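# Place the orange cup upright in the black bowl

## Task

Put the orange cup into the black bowl so that it stands upright there with its opening facing up.

## Robot and tools

Robot: two arms, left_arm and right_arm, each ending in a five-fingered hand. right_arm has a right hand; left_arm has a mirrored left hand. Calibrated bases in the scene frame: left_arm at (-0.019, +0.286, 0) m, right_arm at (-0.038, -0.336, 0) m, both almost unrotated. A camera stand sits behind the arms. Loose objects may occasionally get nudged by the scene.

Scene frame: the origin is at table-top height, halfway between the two nominal bases. +z is up, +x points out over the table, and left_arm is on the +y side. Image left and right are not arm names. Each arm reports its hand poses in its own base frame, and offsets also use that arm's base axes. Fixed cameras and the table use the scene frame.

Hand point: a point fixed to the palm, 0.05 m in front of it and 0.15 m from the wrist mount. Its +z runs along the straight fingers, +y comes out of the palm, and +x runs across the palm. On the right hand +x points away from the thumb; on the left hand it points toward the thumb. Straight fingertips lie about 0.06 to 0.07 m beyond the point along +z and 0.06 m behind it along -y. A wrist bracket on the little-finger side can collide with things.

Row layout: every row has 28 numbers in [-1, 1], with all of left_arm's first and then all of right_arm's. For each arm the 14 numbers are: dx, dy, dz, rx, ry, rz, then little, ring, middle, index, thumb_bend, thumb_turn, force_limit, speed. Both arms must always be filled in.

Pose part (dx..rz): this is an offset, not a pose. It is measured from that arm's Hand target as it stood when the action or move began, along the arm's base axes. 1.0 equals 0.6 m of travel or 180 degrees. rx, ry, rz form a single rotation vector, applied about the Hand target position. Every row of one action is measured from that same starting point, so sending an offset again moves the hand further. Six zeros re-request the current Hand target. The controller limits each commanded turn to 40 degrees away from the measured orientation.

Hand part: the six motor values are absolute targets. +1 means open or straight. -1 means curled; for thumb_turn, -1 places the thumb in front of the palm, opposite the fingers. Alternatively, write grasp numbers a, b, c in the first three slots and exactly 0 in the last three. a closes index and middle and bends the thumb, b curls ring and little, and c swings the thumb across the palm. (0,0,0) is a fully open hand. To set three motors to zero individually, put 0.001 in one of those slots. force_limit runs from about 0 N at -1 to 10 N at +1 (15 N for the thumb motors). speed rises from almost zero at -1 to full at +0.48 and stays full up to +1. No value means 'unchanged': to keep a hand as it is, resend the eight numbers of the last row carried out for it. If none has been sent yet, send its hand_measured values plus hand_force_limit and hand_speed. For a gentle grip, close with speed -0.94 or below. To open or loosen, send targets more open than hand_measured. With the thumb in front, the hand can hold objects about 0.035 to 0.065 m thick, or handles down to about 0.025 m.

Tools:
- execute_actions(actions, cameras): actions is a list of actions. Each action is a table of up to 15 rows, one row per 1/30 s step. A shorter table repeats its final row to fill 15 steps. An empty list returns the state plus images. cameras takes names, ["all"] or []; an unknown name makes the whole call invalid.
- move(target, speed, blend, blocking, cameras): target is one 28-number row or a list of up to 15 rows. Every row is an offset from the same starting Hand targets. The hand point travels in a straight line there, with all paths finishing together, lasting 0.5 to 10 s. speed is the top speed in m/s, from 0.002 to 4.3 (default 0.25), given as one value or one per target; turning is capped at twice that value in rad/s. blend, in metres, rounds corners in a list; 0 means a full stop at each target. blocking=false returns after roughly 0.5 s while the motion keeps running. Paths do not avoid obstacles or the other arm. Faster moves overshoot more and hit harder.
- wait(seconds 0 to 10, cameras): the robot holds its last command.
- stop(cameras): brakes a running move.
- zoom_image(camera, region [x0,y0,x1,y1] in pixels, at most 504 by 504): gives a closer view of the latest image from cam_high, cam_left_wrist or cam_right_wrist.
- show_instructions(): shows the reference pages.
- finished_scene(scene=1): ends the scene and cannot be undone. The cup must remain in place without the robot's help.

Results: end_effector_position (m) and end_effector_quat_wxyz are given per arm in its base frame. Hand target is the last commanded pose after clipping. hand_measured, hand_stopped_by (moving, target, force, stalled, fault) and hand_load_n (positive means something pushes the finger open) follow the motor order. A grip that slips shows as the load dropping to about 0. Also reported: joint positions, velocities and torques (positive means toward a larger joint angle), and step readings after execute_actions. A move adds a 'move:' line with an ending such as done, off_target, moving, held or fault, plus limits such as paced or held. Hands often come to rest 1 to 3 cm short of the command, usually low; this alone does not mean contact. If so, send the remaining distance as a further offset. Cameras: cam_high, cam_left_wrist, cam_right_wrist, each 672x504.

Avoid: dropping the cup or letting anything leave the table. Do not release moving parts, slam, or push hard against fixed or heavy objects. Keep the two arms from striking or squeezing each other, and never close one hand on the other's fingers. Do not overload fingers with twisting or swinging loads. Route paths around an arm's own base, not close by it. Do not hold loads or stretch the arm for long: motors heat up, a MOTOR HOT line warns of this, and at 100 °C the arm collapses for 30 to 60 s. If an arm is pressing against something, command a target back past its current hand position.

Each tool is called after ">>>" by a JSON object that holds its "fn" and its "kwargs", one argument or row to a line.

Reference images:

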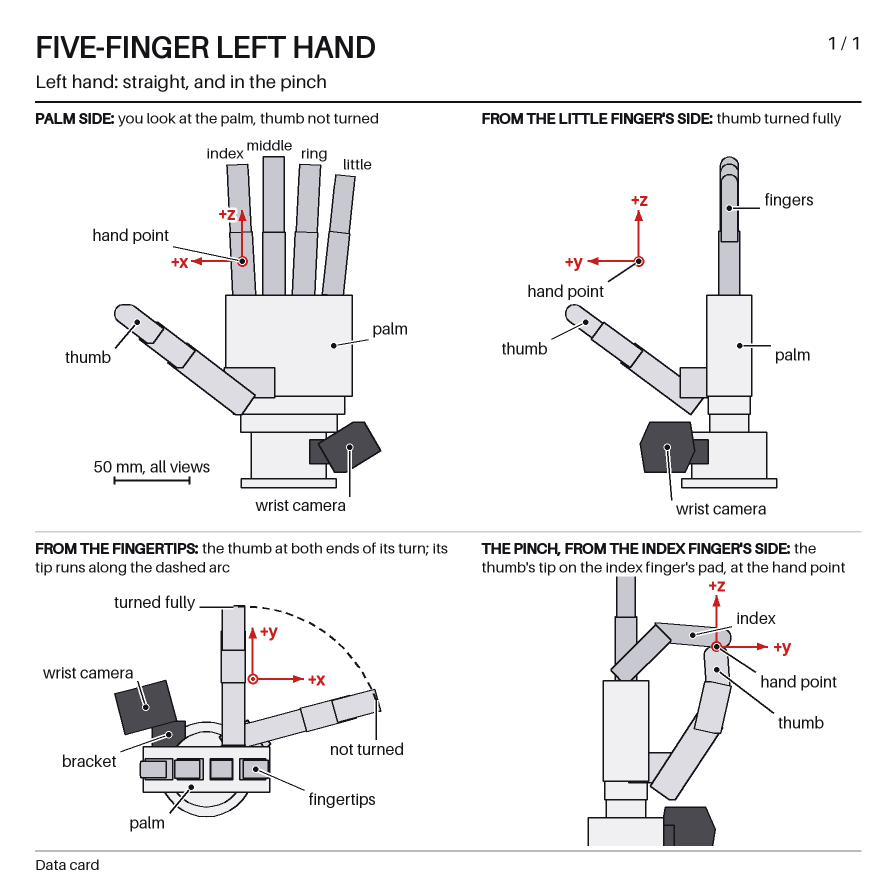

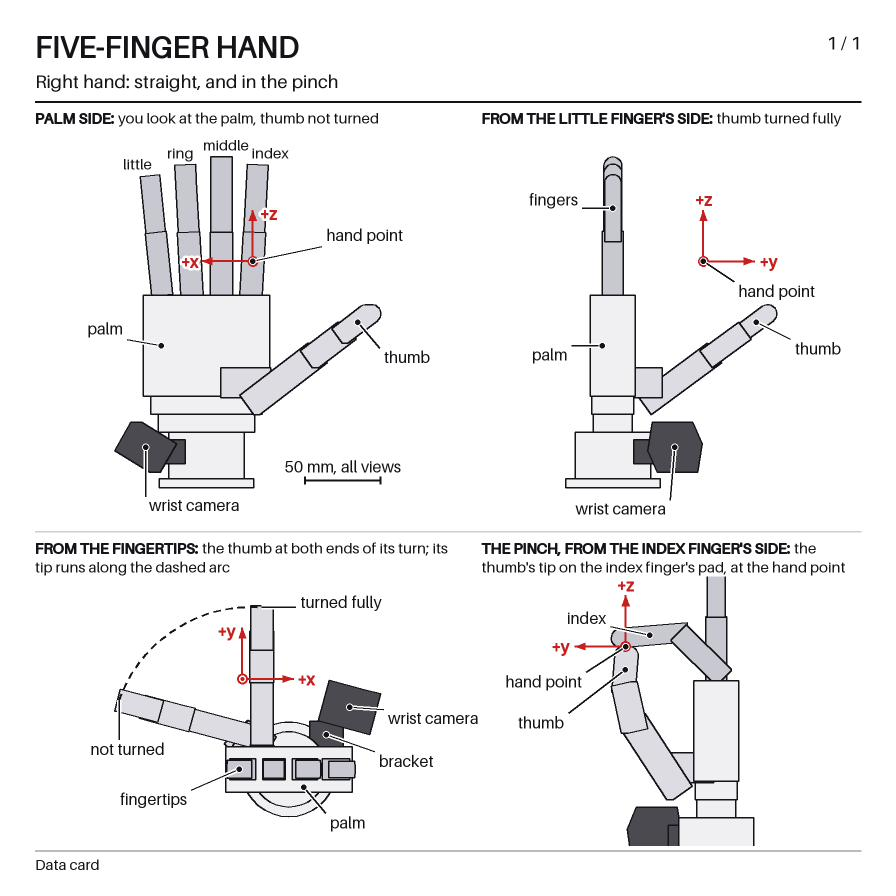

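## Session

>>> {"fn": "execute_actions", "kwargs": {
  "actions": []
}}

Scene clock: 0.00 s.
left_arm: end_effector_position=(+0.4377, +0.2796, +0.2108) hand_measured=(+1.000, +1.000, +1.000, +1.000, +1.000, +1.000) hand_load_n=(+0.0, +0.0, +0.0, +0.0, +0.0, +0.0) hand_stopped_by=(target, target, target, target, target, target) hand_force_limit=0.00 hand_speed=-0.80 end_effector_quat_wxyz=(+0.254, -0.586, +0.754, -0.150) | right_arm: end_effector_position=(+0.2687, +0.3743, +0.1557) hand_measured=(+1.000, +1.000, +1.000, +1.000, +1.000, +1.000) hand_load_n=(+0.0, +0.0, +0.0, +0.0, +0.0, +0.0) hand_stopped_by=(target, target, target, target, target, target) hand_force_limit=0.00 hand_speed=-0.80 end_effector_quat_wxyz=(+0.479, -0.231, +0.828, +0.177)
Joint positions: left_arm=[0.631 1.484 1.377 -0.925 0.277 0.804] | right_arm=[0.968 1.087 0.397 0.166 0.299 1.821]
Joint velocities: within noise
Joint torques (N m): no reading
Heat: left arm: hottest waist 29 °C; right arm: hottest elbow 30 °C.
Hand target: left_arm +0.4452, +0.2851, +0.2256; +0.270, -0.582, +0.752, -0.151 | right_arm +0.2723, +0.3796, +0.1651; +0.485, -0.229, +0.824, +0.182

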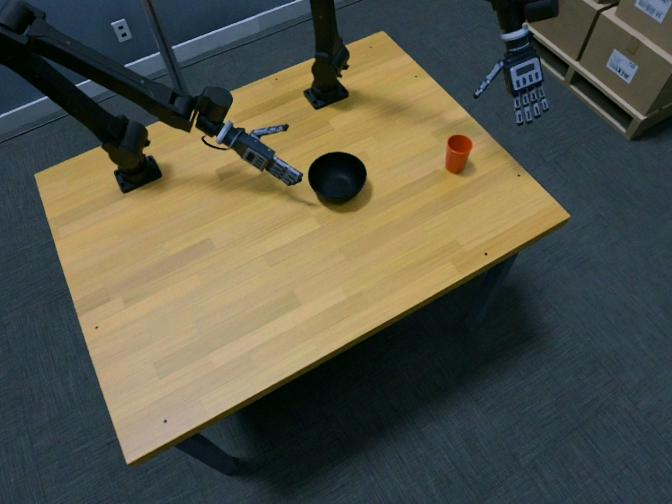

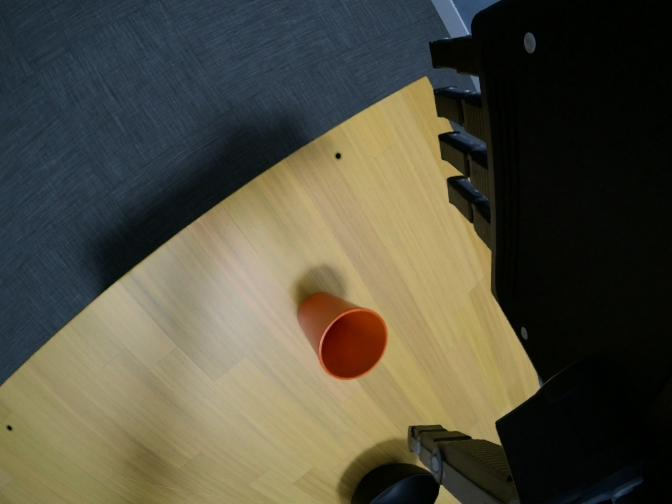

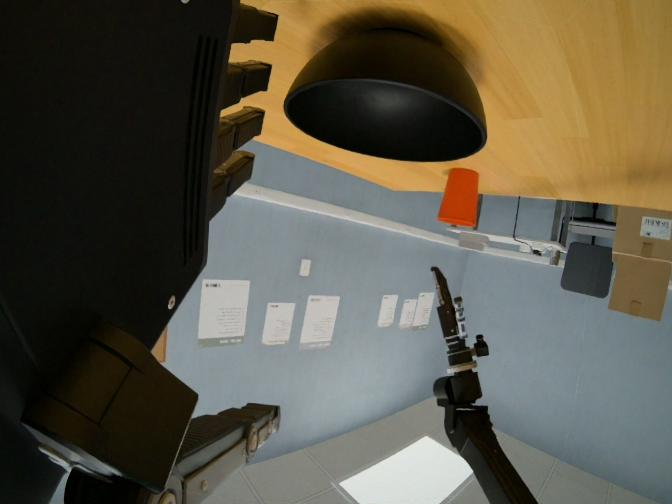

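>>> {"fn": "zoom_image", "kwargs": {
  "camera": "cam_high",
  "region": [260, 100, 500, 280]
}}

>>> {"fn": "zoom_image", "kwargs": {
  "camera": "cam_high",
  "region": [80, 60, 360, 270]
}}

Scaled by 2.100 from the camera's 672x504 image, which has a finer 960x720 frame.

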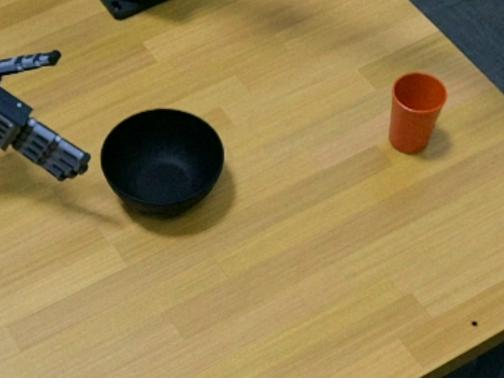

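Scaled by 1.800 from the camera's 672x504 image, which has a finer 960x720 frame.

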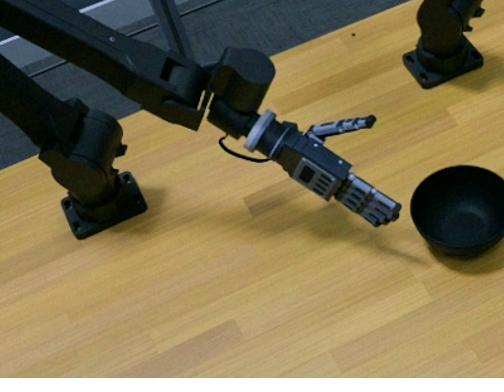

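>>> {"fn": "move", "kwargs": {
  "target": [-0.0237, -0.2018, -0.0343, 0, 0, 0, -1, 0.6, 0.75, 0.75, 1, -1, -0.4, 0, 0.13, -0.5, 0.05, 0, 0, -0.25, 1, 1, 1, 1, 1, 1, 0, -0.8],
  "speed": 0.3,
  "cameras": ["all"]
}}

Scene clock: 126.43 s.
left_arm: end_effector_position=(+0.4280, +0.1683, +0.2002) hand_measured=(-1.000, +0.600, +0.750, +0.750, +1.000, -1.000) hand_load_n=(+0.0, +0.0, +0.0, +0.0, +0.0, +0.0) hand_stopped_by=(target, target, target, target, target, target) hand_force_limit=-0.40 hand_speed=0.00 end_effector_quat_wxyz=(+0.260, -0.584, +0.755, -0.147) | right_arm: end_effector_position=(+0.3504, +0.0835, +0.1918) hand_measured=(+1.000, +1.000, +1.000, +1.000, +1.000, +1.000) hand_load_n=(+0.0, +0.0, +0.0, +0.0, +0.0, +0.0) hand_stopped_by=(target, target, target, target, target, target) hand_force_limit=0.00 hand_speed=-0.80 end_effector_quat_wxyz=(+0.516, +0.103, +0.850, -0.014)
Joint positions: left_arm=[0.418 1.306 1.164 -0.84 0.154 0.625] | right_arm=[0.343 0.536 0.288 -0.291 0.43 1.908]
Joint torques (N m): left_arm=[-1.26 -8.76 10.48 1.89 -0.09 -0.01] | right_arm=[-0.32 0.09 11.29 1.37 0.04 -0.17]
Heat: left arm: hottest elbow 41 °C; right arm: hottest elbow 39 °C.
Hand target: left_arm +0.4310, +0.1639, +0.2049; +0.270, -0.582, +0.752, -0.151 | right_arm +0.3503, +0.0796, +0.1951; +0.518, +0.104, +0.849, -0.017
Off the commanded pose: left_arm 0.007 m, 1 deg | right_arm 0.005 m, 0 deg.
move: done

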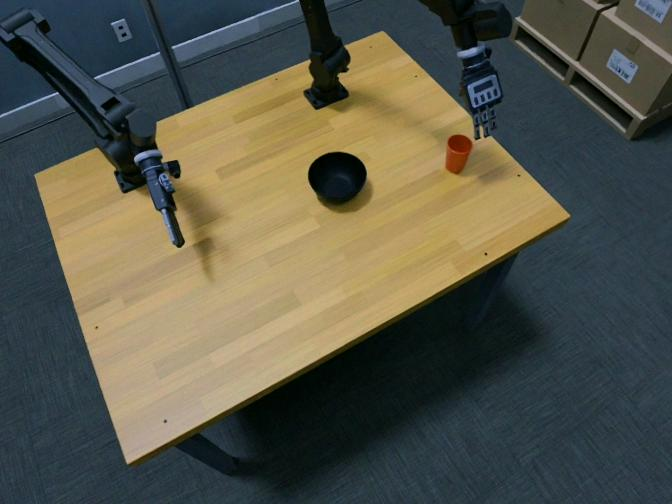

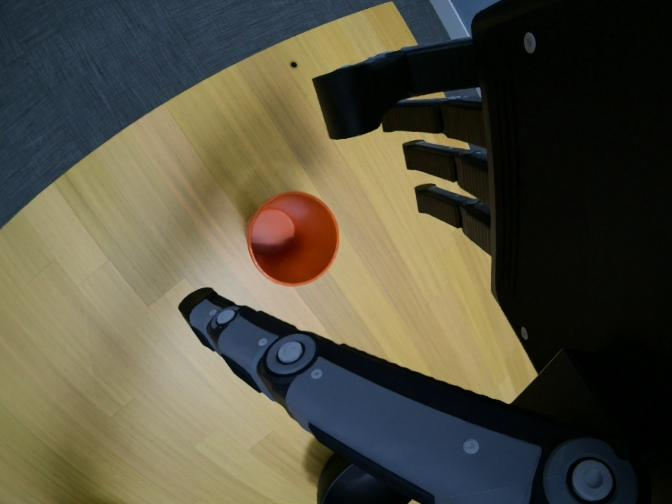

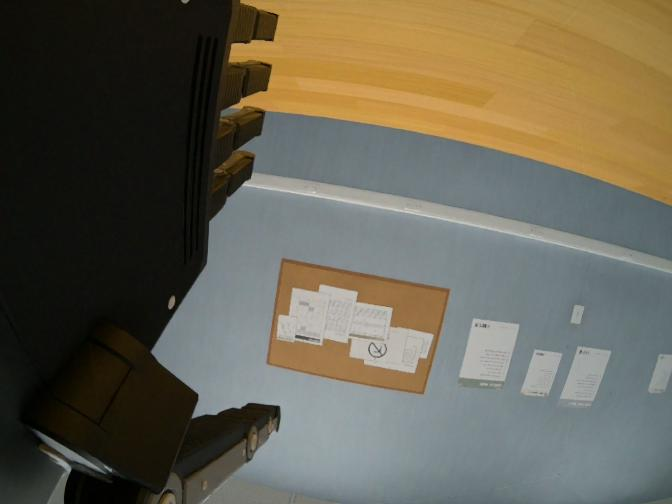

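>>> {"fn": "move", "kwargs": {
  "target": [-0.0067, -0.0155, -0.1167, 0, 0, 0, -1, 0.6, 0.75, 0.75, 1, -1, -0.4, 0, 0, 0, 0, 0, 0, 0, 1, 1, 1, 1, 1, 1, 0, -0.8],
  "speed": 0.2,
  "cameras": ["cam_left_wrist", "cam_high"]
}}

Scene clock: 157.23 s.
left_arm: end_effector_position=(+0.4222, +0.1597, +0.1389) hand_measured=(-1.000, +0.600, +0.750, +0.750, +1.000, -1.000) hand_load_n=(+0.0, -0.5, +0.5, +0.0, +0.0, +0.0) hand_stopped_by=(target, target, target, target, target, target) hand_force_limit=-0.40 hand_speed=0.00 end_effector_quat_wxyz=(+0.270, -0.583, +0.752, -0.148) | right_arm: end_effector_position=(+0.3504, +0.0835, +0.1917) hand_measured=(+1.000, +1.000, +1.000, +1.000, +1.000, +1.000) hand_load_n=(-0.5, +0.5, +0.0, +0.0, +0.0, +0.0) hand_stopped_by=(target, target, target, target, target, target) hand_force_limit=0.00 hand_speed=-0.80 end_effector_quat_wxyz=(+0.516, +0.102, +0.850, -0.015)
Joint positions: left_arm=[0.404 1.308 0.995 -0.647 0.144 0.61] | right_arm=[0.342 0.536 0.288 -0.291 0.43 1.907]
Joint torques (N m): left_arm=[-1.55 -7 10.26 1.92 -0.1 -0.03] | right_arm=[-0.32 0.03 11.3 1.37 0.05 -0.14]
Heat: left arm: hottest elbow 39 °C; right arm: hottest elbow 38 °C.
Hand target: left_arm +0.4269, +0.1547, +0.1349; +0.270, -0.582, +0.752, -0.151 | right_arm +0.3503, +0.0796, +0.1951; +0.518, +0.104, +0.849, -0.018
Off the commanded pose: left_arm 0.008 m, 0 deg | right_arm 0.005 m, 0 deg.
move: done
Images, in order (width x height): cam_high 672x504, cam_left_wrist 672x504.

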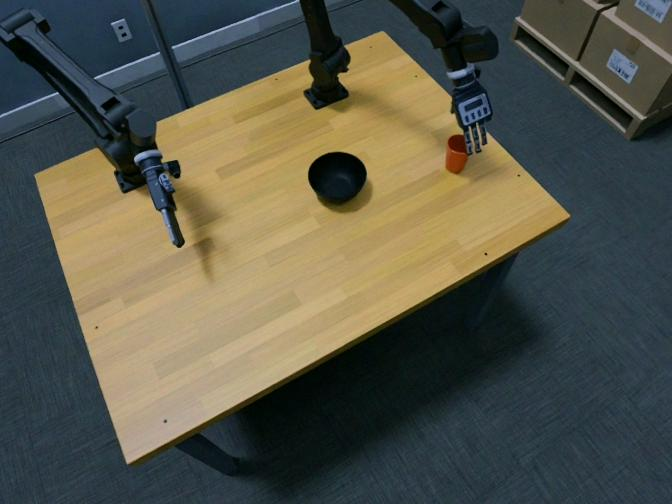

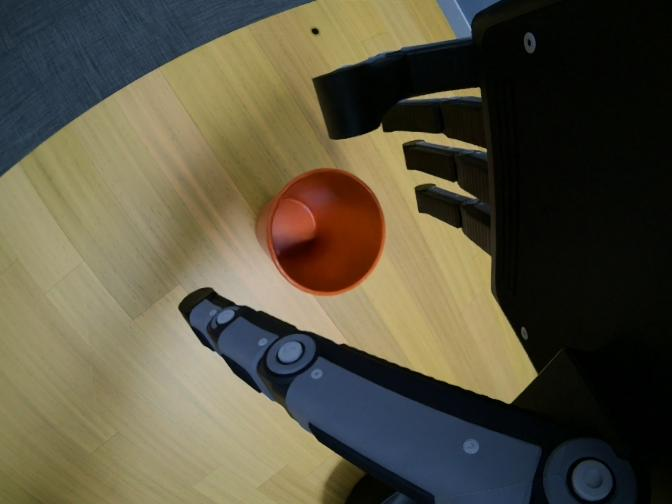

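>>> {"fn": "move", "kwargs": {
  "target": [0.0127, -0.0028, -0.0967, 0, 0, 0, -1, 0.6, 0.75, 0.75, 1, -1, -0.4, 0, 0, 0, 0, 0, 0, 0, 1, 1, 1, 1, 1, 1, 0, -0.8],
  "speed": 0.12,
  "cameras": ["cam_left_wrist", "cam_high"]
}}

Scene clock: 180.80 s.
left_arm: end_effector_position=(+0.4295, +0.1582, +0.0790) hand_measured=(-1.000, +0.600, +0.750, +0.750, +1.000, -1.000) hand_load_n=(+0.0, +0.0, +0.0, +0.0, +0.0, +0.0) hand_stopped_by=(target, target, target, target, target, target) hand_force_limit=-0.40 hand_speed=0.00 end_effector_quat_wxyz=(+0.268, -0.584, +0.752, -0.148) | right_arm: end_effector_position=(+0.3504, +0.0835, +0.1917) hand_measured=(+1.000, +1.000, +1.000, +1.000, +1.000, +1.000) hand_load_n=(+0.0, +0.0, +0.0, +0.0, +0.0, +0.0) hand_stopped_by=(target, target, target, target, target, target) hand_force_limit=0.00 hand_speed=-0.80 end_effector_quat_wxyz=(+0.516, +0.102, +0.850, -0.015)
Joint positions: left_arm=[0.393 1.393 0.908 -0.477 0.137 0.601] | right_arm=[0.342 0.536 0.288 -0.291 0.43 1.907]
Joint torques (N m): left_arm=[-1.49 -7.65 9.8 1.95 -0.1 -0.04] | right_arm=[-0.38 0.03 11.3 1.39 0.05 -0.14]
Heat: left arm: hottest elbow 38 °C; right arm: hottest elbow 38 °C.
Hand target: left_arm +0.4345, +0.1530, +0.0768; +0.270, -0.582, +0.752, -0.151 | right_arm +0.3503, +0.0796, +0.1951; +0.518, +0.104, +0.849, -0.018
Off the commanded pose: left_arm 0.008 m, 1 deg | right_arm 0.005 m, 0 deg.
move: done
Images, in order (width x height): cam_high 672x504, cam_left_wrist 672x504.

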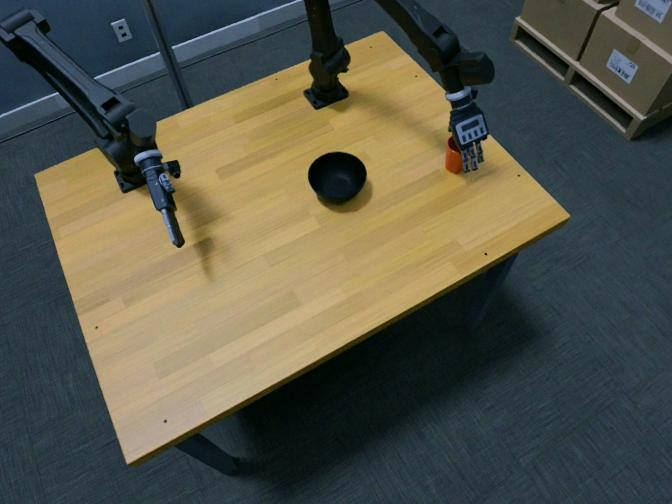

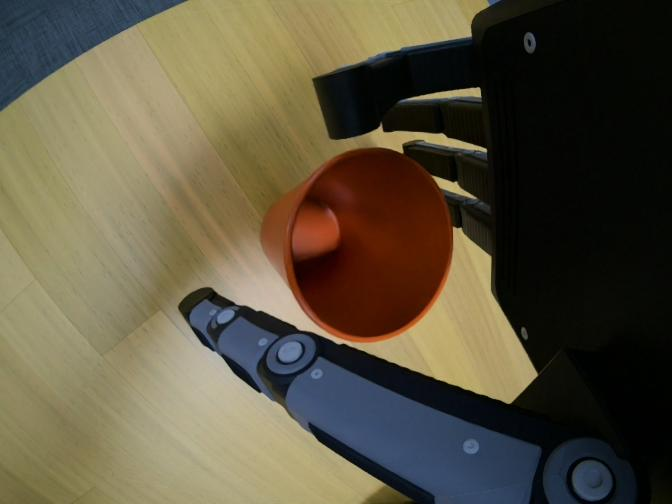

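>>> {"fn": "move", "kwargs": {
  "target": [0, 0, 0, 0, 0, 0, -1, 0.6, -0.2, -0.2, 0.1, -1, -0.4, -0.93, 0, 0, 0, 0, 0, 0, 1, 1, 1, 1, 1, 1, 0, -0.8],
  "speed": 0.1,
  "cameras": ["cam_left_wrist", "cam_high"]
}}

Scene clock: 194.77 s.
left_arm: end_effector_position=(+0.4301, +0.1585, +0.0793) hand_measured=(-1.000, +0.600, +0.286, +0.318, +0.766, -1.000) hand_load_n=(+0.0, +0.0, +0.0, +0.0, +0.0, +0.5) hand_stopped_by=(target, target, force, force, force, target) hand_force_limit=-0.40 hand_speed=-0.93 end_effector_quat_wxyz=(+0.269, -0.584, +0.752, -0.148) | right_arm: end_effector_position=(+0.3504, +0.0835, +0.1917) hand_measured=(+1.000, +1.000, +1.000, +1.000, +1.000, +1.000) hand_load_n=(+0.0, +0.0, +0.0, +0.0, +0.0, +0.0) hand_stopped_by=(target, target, target, target, target, target) hand_force_limit=0.00 hand_speed=-0.80 end_effector_quat_wxyz=(+0.516, +0.102, +0.850, -0.015)
Joint positions: left_arm=[0.393 1.393 0.908 -0.475 0.137 0.6] | right_arm=[0.342 0.536 0.288 -0.291 0.43 1.907]
Joint torques (N m): left_arm=[-1.49 -7.59 9.78 1.85 -0.1 -0.02] | right_arm=[-0.38 0.09 11.3 1.4 0.05 -0.14]
Heat: left arm: hottest elbow 38 °C; right arm: hottest elbow 38 °C.
Hand target: left_arm +0.4345, +0.1530, +0.0768; +0.270, -0.582, +0.752, -0.151 | right_arm +0.3503, +0.0796, +0.1951; +0.518, +0.104, +0.849, -0.018
Off the commanded pose: left_arm 0.007 m, 0 deg | right_arm 0.005 m, 0 deg.
move: done
Images, in order (width x height): cam_high 672x504, cam_left_wrist 672x504.

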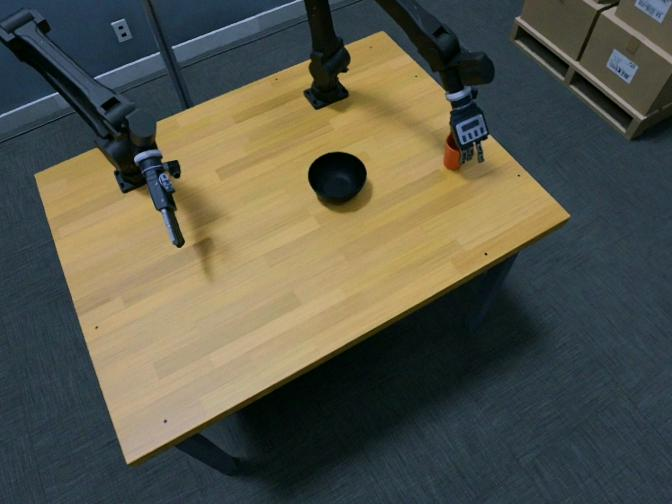

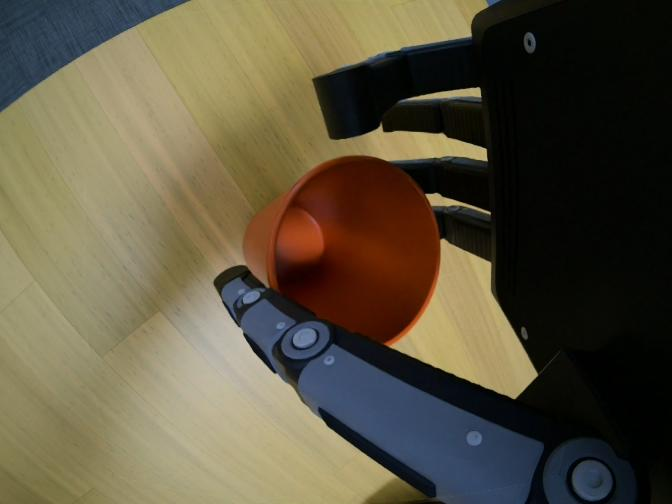

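>>> {"fn": "zoom_image", "kwargs": {
  "camera": "cam_left_wrist",
  "region": [190, 130, 500, 380]
}}

>>> {"fn": "zoom_image", "kwargs": {
  "camera": "cam_high",
  "region": [400, 50, 540, 190]
}}

Scaled by 1.626 from the camera's 672x504 image, which has a finer 960x720 frame.

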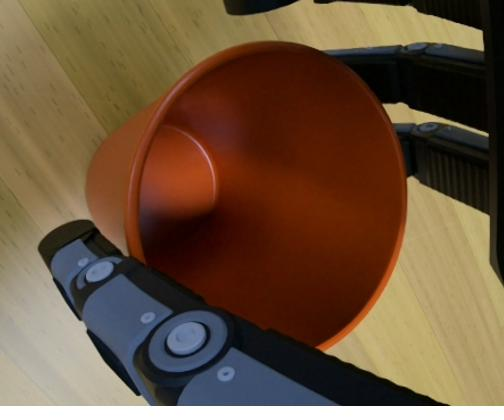

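Scaled by 3.600 from the camera's 672x504 image, which has a finer 960x720 frame.

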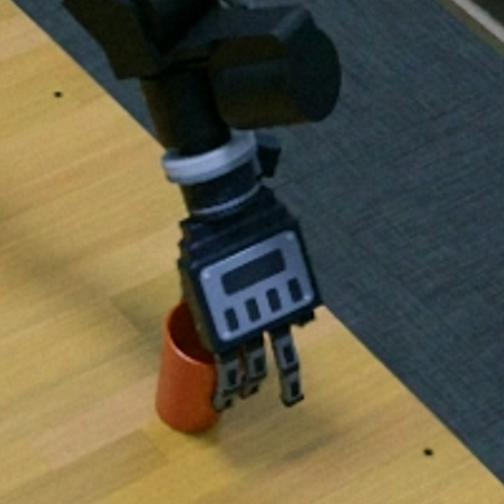

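>>> {"fn": "move", "kwargs": {
  "target": [0, 0, 0, 0, 0, 0, -1, 0.6, -0.25, -0.25, 0.05, -1, -0.2, -0.93, 0, 0, 0, 0, 0, 0, 1, 1, 1, 1, 1, 1, 0, -0.8],
  "speed": 0.1,
  "cameras": ["cam_left_wrist", "cam_high"]
}}

Scene clock: 202.17 s.
left_arm: end_effector_position=(+0.4304, +0.1587, +0.0794) hand_measured=(-1.000, +0.600, +0.242, +0.288, +0.730, -1.000) hand_load_n=(+0.0, +0.0, +5.5, +4.0, +6.0, +0.0) hand_stopped_by=(target, target, force, force, force, target) hand_force_limit=-0.20 hand_speed=-0.93 end_effector_quat_wxyz=(+0.270, -0.584, +0.752, -0.148) | right_arm: end_effector_position=(+0.3504, +0.0835, +0.1917) hand_measured=(+1.000, +1.000, +1.000, +1.000, +1.000, +1.000) hand_load_n=(+0.0, +0.0, +0.0, +0.5, +0.0, +0.0) hand_stopped_by=(target, target, target, target, target, target) hand_force_limit=0.00 hand_speed=-0.80 end_effector_quat_wxyz=(+0.516, +0.102, +0.850, -0.015)
Joint positions: left_arm=[0.393 1.393 0.908 -0.473 0.137 0.6] | right_arm=[0.342 0.536 0.288 -0.291 0.43 1.907]
Joint torques (N m): left_arm=[-1.55 -7.65 9.8 1.83 -0.08 -0.02] | right_arm=[-0.44 0.03 11.29 1.4 0.05 -0.14]
Heat: left arm: hottest elbow 37 °C; right arm: hottest elbow 39 °C.
Hand target: left_arm +0.4345, +0.1531, +0.0768; +0.270, -0.582, +0.752, -0.151 | right_arm +0.3503, +0.0796, +0.1951; +0.518, +0.104, +0.849, -0.018
Off the commanded pose: left_arm 0.007 m, 0 deg | right_arm 0.005 m, 0 deg.
move: done
Images, in order (width x height): cam_high 672x504, cam_left_wrist 672x504.

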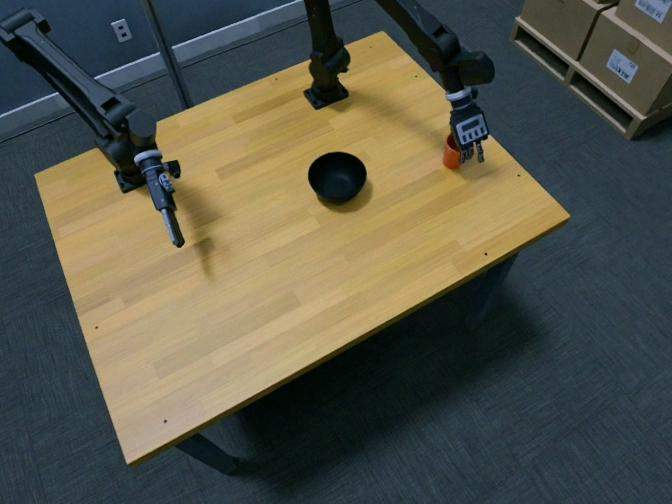

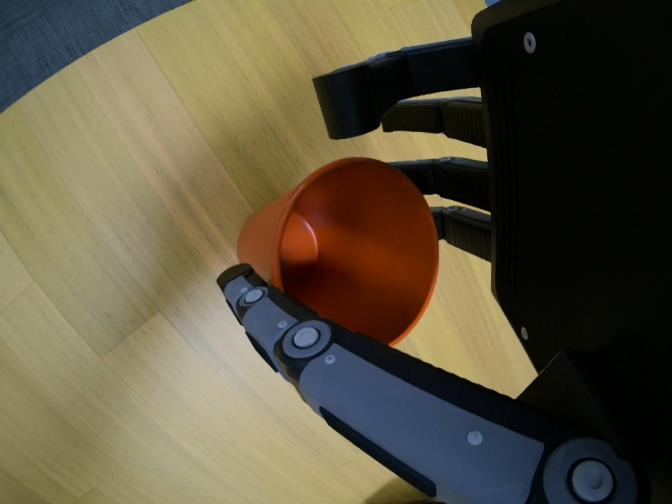

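>>> {"fn": "move", "kwargs": {
  "target": [0, 0, 0.09, 0, 0, 0, -1, 0.6, -0.25, -0.25, 0.05, -1, -0.2, -0.93, 0, 0, 0, 0, 0, 0, 1, 1, 1, 1, 1, 1, 0, -0.8],
  "speed": 0.1,
  "cameras": ["cam_left_wrist", "cam_high"]
}}

Scene clock: 216.70 s.
left_arm: end_effector_position=(+0.4109, +0.1506, +0.1008) hand_measured=(-1.000, +0.600, +0.242, +0.288, +0.728, -1.000) hand_load_n=(+0.0, +0.0, +0.0, +0.5, +0.0, +0.5) hand_stopped_by=(target, target, force, force, force, target) hand_force_limit=-0.20 hand_speed=-0.93 end_effector_quat_wxyz=(+0.243, -0.590, +0.757, -0.141) | right_arm: end_effector_position=(+0.3504, +0.0835, +0.1917) hand_measured=(+1.000, +1.000, +1.000, +1.000, +1.000, +1.000) hand_load_n=(+0.0, +0.0, +0.0, +0.0, +0.0, +0.0) hand_stopped_by=(target, target, target, target, target, target) hand_force_limit=0.00 hand_speed=-0.80 end_effector_quat_wxyz=(+0.516, +0.102, +0.850, -0.015)
Joint positions: left_arm=[0.393 1.343 0.936 -0.609 0.137 0.6] | right_arm=[0.342 0.536 0.288 -0.291 0.43 1.907]
Joint torques (N m): left_arm=[-1.49 -8.41 15.69 1.1 -0.05 -0.02] | right_arm=[-0.32 -0.03 11.29 1.4 0.05 -0.14]
Heat: left arm: hottest elbow 37 °C; right arm: hottest elbow 39 °C.
Hand target: left_arm +0.4345, +0.1531, +0.1309; +0.270, -0.582, +0.752, -0.151 | right_arm +0.3503, +0.0796, +0.1951; +0.518, +0.104, +0.849, -0.018
Off the commanded pose: left_arm 0.038 m, 3 deg | right_arm 0.005 m, 0 deg.
move: off_target (left_arm)
Images, in order (width x height): cam_high 672x504, cam_left_wrist 672x504.

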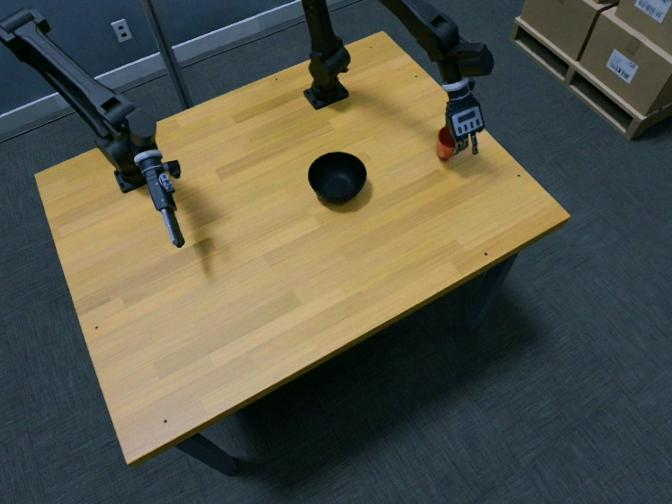

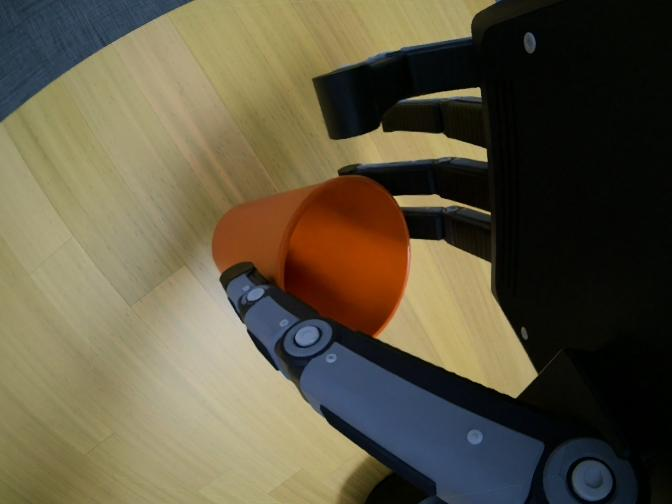

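>>> {"fn": "zoom_image", "kwargs": {
  "camera": "cam_high",
  "region": [400, 70, 520, 190]
}}

>>> {"fn": "zoom_image", "kwargs": {
  "camera": "cam_left_wrist",
  "region": [190, 130, 500, 380]
}}

Scaled by 4.200 from the camera's 672x504 image, which has a finer 960x720 frame.

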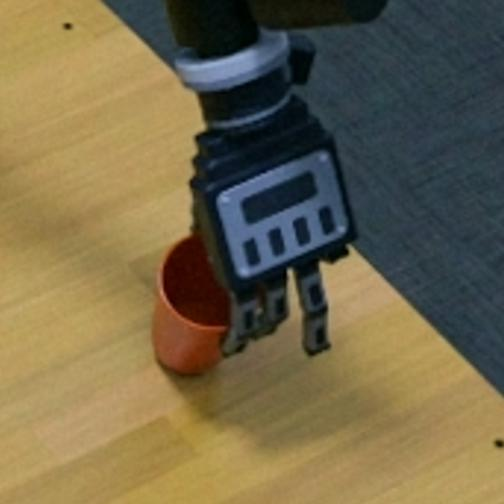

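Scaled by 1.626 from the camera's 672x504 image, which has a finer 960x720 frame.

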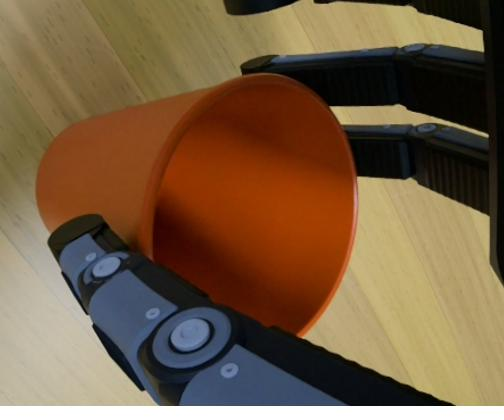

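>>> {"fn": "move", "kwargs": {
  "target": [-0.0375, -0.0035, -0.0415, 0, 0, 0, -1, 0.6, -0.3, -0.3, 0.0, -1, -0.1, -0.93, 0, 0, 0, 0, 0, 0, 1, 1, 1, 1, 1, 1, 0, -0.8],
  "speed": 0.05,
  "cameras": ["cam_left_wrist", "cam_high"]
}}

Scene clock: 274.87 s.
left_arm: end_effector_position=(+0.4092, +0.1486, +0.0997) hand_measured=(-1.000, +0.600, +0.212, +0.270, +0.718, -1.000) hand_load_n=(+0.0, +0.0, +4.5, +3.5, +7.0, +0.5) hand_stopped_by=(target, target, force, force, force, target) hand_force_limit=-0.10 hand_speed=-0.93 end_effector_quat_wxyz=(+0.257, -0.586, +0.754, -0.147) | right_arm: end_effector_position=(+0.3504, +0.0835, +0.1917) hand_measured=(+1.000, +1.000, +1.000, +1.000, +1.000, +1.000) hand_load_n=(+0.0, +0.0, +0.0, +0.0, +0.0, -0.5) hand_stopped_by=(target, target, target, target, target, target) hand_force_limit=0.00 hand_speed=-0.80 end_effector_quat_wxyz=(+0.516, +0.102, +0.850, -0.015)
Joint positions: left_arm=[0.393 1.32 0.903 -0.568 0.142 0.6] | right_arm=[0.342 0.536 0.288 -0.291 0.43 1.907]
Joint torques (N m): left_arm=[-0.15 -8.35 9.98 1.95 0.09 0.12] | right_arm=[-0.32 0.03 11.32 1.4 0.05 -0.14]
Heat: left arm: hottest elbow 44 °C; right arm: hottest elbow 39 °C.
Hand target: left_arm +0.4120, +0.1510, +0.1061; +0.270, -0.582, +0.752, -0.151 | right_arm +0.3503, +0.0796, +0.1951; +0.518, +0.104, +0.849, -0.018
Off the commanded pose: left_arm 0.007 m, 2 deg | right_arm 0.005 m, 0 deg.
move: done
Images, in order (width x height): cam_high 672x504, cam_left_wrist 672x504.

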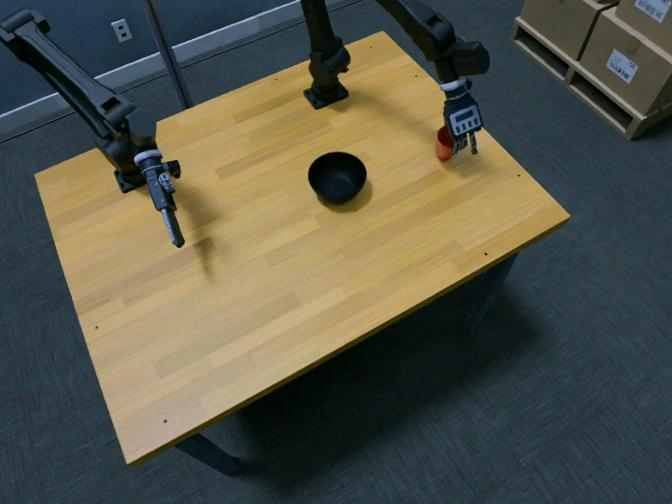

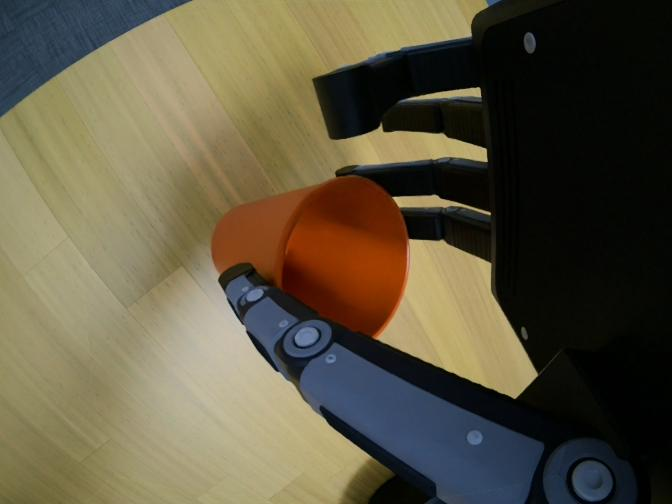

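>>> {"fn": "move", "kwargs": {
  "target": [0.01, 0.005, 0.18, -0.0173, -0.0928, 0, -1, 0.6, -0.3, -0.3, 0.0, -1, -0.1, -0.93, 0, 0, 0, 0, 0, 0, 1, 1, 1, 1, 1, 1, 0, -0.8],
  "speed": 0.12,
  "cameras": ["cam_left_wrist", "cam_high"]
}}

Scene clock: 279.53 s.
left_arm: end_effector_position=(+0.4101, +0.1444, +0.1949) hand_measured=(-1.000, +0.600, +0.212, +0.270, +0.718, -1.000) hand_load_n=(+0.0, +0.0, +4.5, +3.5, +6.5, +0.0) hand_stopped_by=(target, target, force, force, force, target) hand_force_limit=-0.10 hand_speed=-0.93 end_effector_quat_wxyz=(+0.338, -0.562, +0.713, -0.249) | right_arm: end_effector_position=(+0.3504, +0.0835, +0.1917) hand_measured=(+1.000, +1.000, +1.000, +1.000, +1.000, +1.000) hand_load_n=(+0.0, +0.0, +0.0, +0.0, +0.0, +0.0) hand_stopped_by=(target, target, target, target, target, target) hand_force_limit=0.00 hand_speed=-0.80 end_effector_quat_wxyz=(+0.516, +0.102, +0.850, -0.015)
Joint positions: left_arm=[0.472 1.109 0.903 -0.549 0.33 0.562] | right_arm=[0.342 0.536 0.288 -0.291 0.43 1.907]
Joint torques (N m): left_arm=[0.79 -6.01 13.39 2.22 0.19 -0.04] | right_arm=[-0.32 0.03 11.3 1.37 0.05 -0.15]
Heat: left arm: hottest elbow 44 °C; right arm: hottest elbow 39 °C.
Hand target: left_arm +0.4181, +0.1540, +0.2140; +0.361, -0.561, +0.701, -0.254 | right_arm +0.3503, +0.0796, +0.1951; +0.518, +0.104, +0.849, -0.018
Off the commanded pose: left_arm 0.023 m, 3 deg | right_arm 0.005 m, 0 deg.
move: off_target (left_arm)
Images, in order (width x height): cam_high 672x504, cam_left_wrist 672x504.

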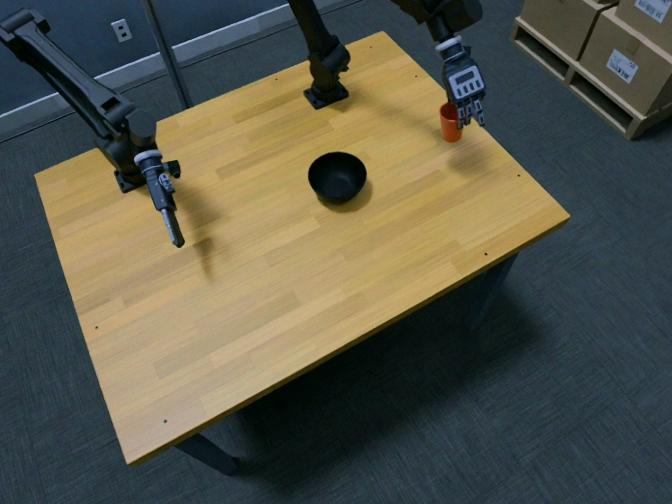

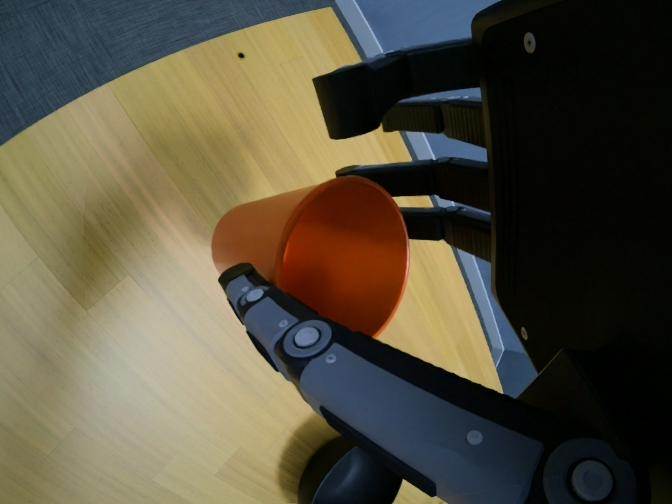

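>>> {"fn": "zoom_image", "kwargs": {
  "camera": "cam_high",
  "region": [400, 50, 520, 170]
}}

>>> {"fn": "zoom_image", "kwargs": {
  "camera": "cam_left_wrist",
  "region": [190, 150, 440, 370]
}}

Scaled by 4.200 from the camera's 672x504 image, which has a finer 960x720 frame.

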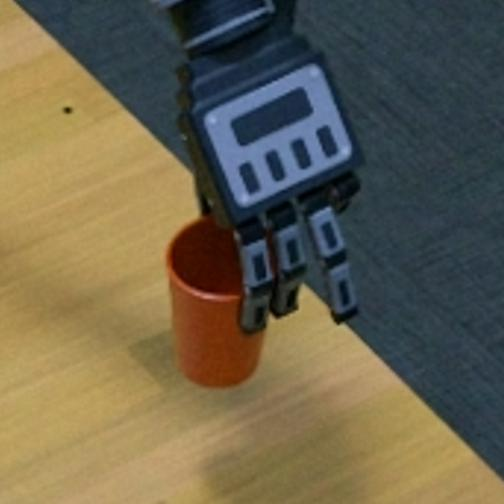

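Scaled by 2.016 from the camera's 672x504 image, which has a finer 960x720 frame.

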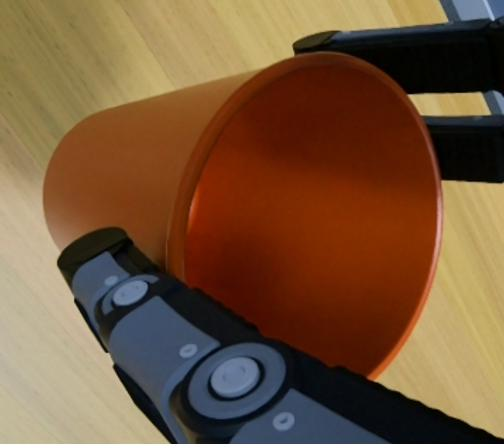

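>>> {"fn": "move", "kwargs": {
  "target": [-0.125, -0.54, 0.035, -0.049, 0.0118, -0.1495, -1, 0.6, -0.3, -0.3, 0.0, -1, -0.1, -0.93, 0, 0, 0, 0, 0, 0, 1, 1, 1, 1, 1, 1, 0, -0.8],
  "speed": 0.2,
  "cameras": ["cam_left_wrist", "cam_high"]
}}

Scene clock: 317.47 s.
left_arm: end_effector_position=(+0.3389, -0.1631, +0.2299) hand_measured=(-1.000, +0.600, +0.212, +0.270, +0.718, -1.000) hand_load_n=(+0.0, +0.0, +4.0, +3.5, +6.5, +0.5) hand_stopped_by=(target, target, force, force, force, target) hand_force_limit=-0.10 hand_speed=-0.93 end_effector_quat_wxyz=(+0.233, -0.416, +0.800, -0.365) | right_arm: end_effector_position=(+0.3504, +0.0835, +0.1917) hand_measured=(+1.000, +1.000, +1.000, +1.000, +1.000, +1.000) hand_load_n=(+0.0, +0.0, +0.0, +0.0, +0.0, +0.0) hand_stopped_by=(target, target, target, target, target, target) hand_force_limit=0.00 hand_speed=-0.80 end_effector_quat_wxyz=(+0.516, +0.102, +0.850, -0.015)
Joint positions: left_arm=[-0.32 0.869 0.826 -0.643 0.158 0.216] | right_arm=[0.342 0.536 0.288 -0.291 0.43 1.907]
Joint torques (N m): left_arm=[-1.49 -2.2 12.31 2.26 -0.09 -0.03] | right_arm=[-0.32 0.03 11.3 1.37 0.05 -0.14]
Heat: left arm: hottest elbow 45 °C; right arm: hottest elbow 40 °C.
Hand target: left_arm +0.3431, -0.1701, +0.2352; +0.235, -0.413, +0.797, -0.373 | right_arm +0.3503, +0.0796, +0.1951; +0.518, +0.104, +0.849, -0.018
Off the commanded pose: left_arm 0.010 m, 1 deg | right_arm 0.005 m, 0 deg.
move: done
Images, in order (width x height): cam_high 672x504, cam_left_wrist 672x504.

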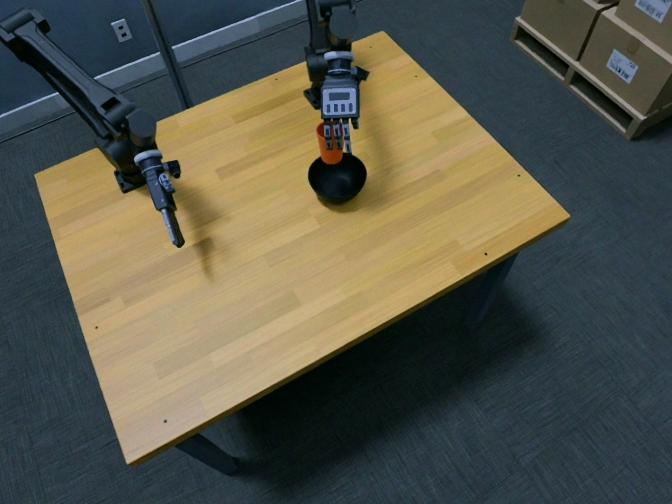

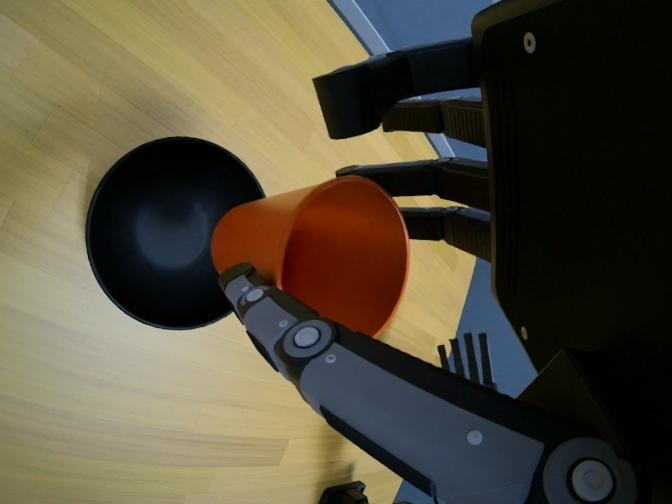

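>>> {"fn": "zoom_image", "kwargs": {
  "camera": "cam_high",
  "region": [270, 90, 410, 230]
}}

>>> {"fn": "zoom_image", "kwargs": {
  "camera": "cam_left_wrist",
  "region": [70, 110, 440, 370]
}}

Scaled by 3.600 from the camera's 672x504 image, which has a finer 960x720 frame.

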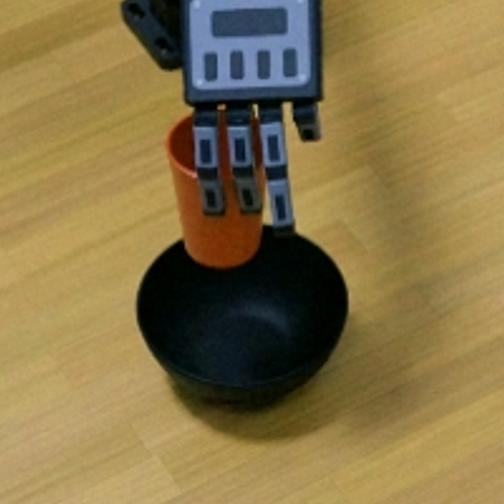

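Scaled by 1.362 from the camera's 672x504 image, which has a finer 960x720 frame.

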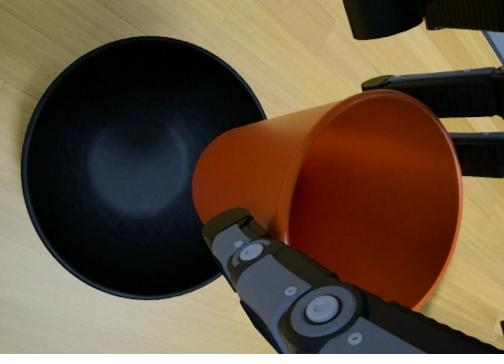

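>>> {"fn": "move", "kwargs": {
  "target": [-0.0035, 0.0202, -0.187, 0, 0, 0, -1, 1.0, -0.3, -0.3, 0.0, -1, -0.1, -0.93, 0, 0, 0, 0, 0, 0, 1, 1, 1, 1, 1, 1, 0, -0.8],
  "speed": 0.12,
  "cameras": ["cam_left_wrist", "cam_high"]
}}

Scene clock: 345.60 s.
left_arm: end_effector_position=(+0.3354, -0.1618, +0.1232) hand_measured=(-1.000, +1.000, +0.212, +0.270, +0.718, -1.000) hand_load_n=(+0.0, +0.0, +4.5, +3.5, +7.0, +0.0) hand_stopped_by=(target, target, force, force, force, target) hand_force_limit=-0.10 hand_speed=-0.93 end_effector_quat_wxyz=(+0.228, -0.413, +0.800, -0.372) | right_arm: end_effector_position=(+0.3504, +0.0835, +0.1917) hand_measured=(+1.000, +1.000, +1.000, +1.000, +1.000, +1.000) hand_load_n=(+0.0, +0.0, +0.0, +0.0, +0.0, +0.0) hand_stopped_by=(target, target, target, target, target, target) hand_force_limit=0.00 hand_speed=-0.80 end_effector_quat_wxyz=(+0.516, +0.102, +0.850, -0.015)
Joint positions: left_arm=[-0.307 0.929 0.566 -0.32 0.185 0.222] | right_arm=[0.342 0.536 0.288 -0.291 0.43 1.907]
Joint torques (N m): left_arm=[0.79 -2.37 10.71 2.33 0.11 0.16] | right_arm=[-0.32 0.09 11.3 1.4 0.05 -0.14]
Heat: left arm: hottest elbow 45 °C; right arm: hottest elbow 40 °C.
Hand target: left_arm +0.3410, -0.1579, +0.1229; +0.235, -0.413, +0.797, -0.373 | right_arm +0.3503, +0.0796, +0.1951; +0.518, +0.104, +0.849, -0.018
Off the commanded pose: left_arm 0.007 m, 1 deg | right_arm 0.005 m, 0 deg.
move: done
Images, in order (width x height): cam_high 672x504, cam_left_wrist 672x504.

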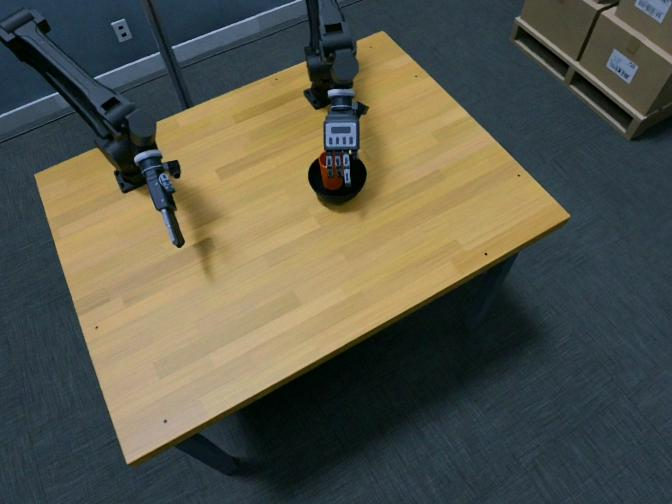

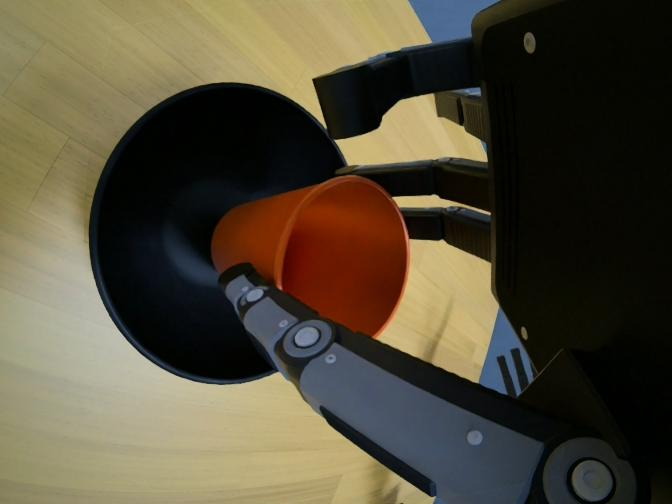

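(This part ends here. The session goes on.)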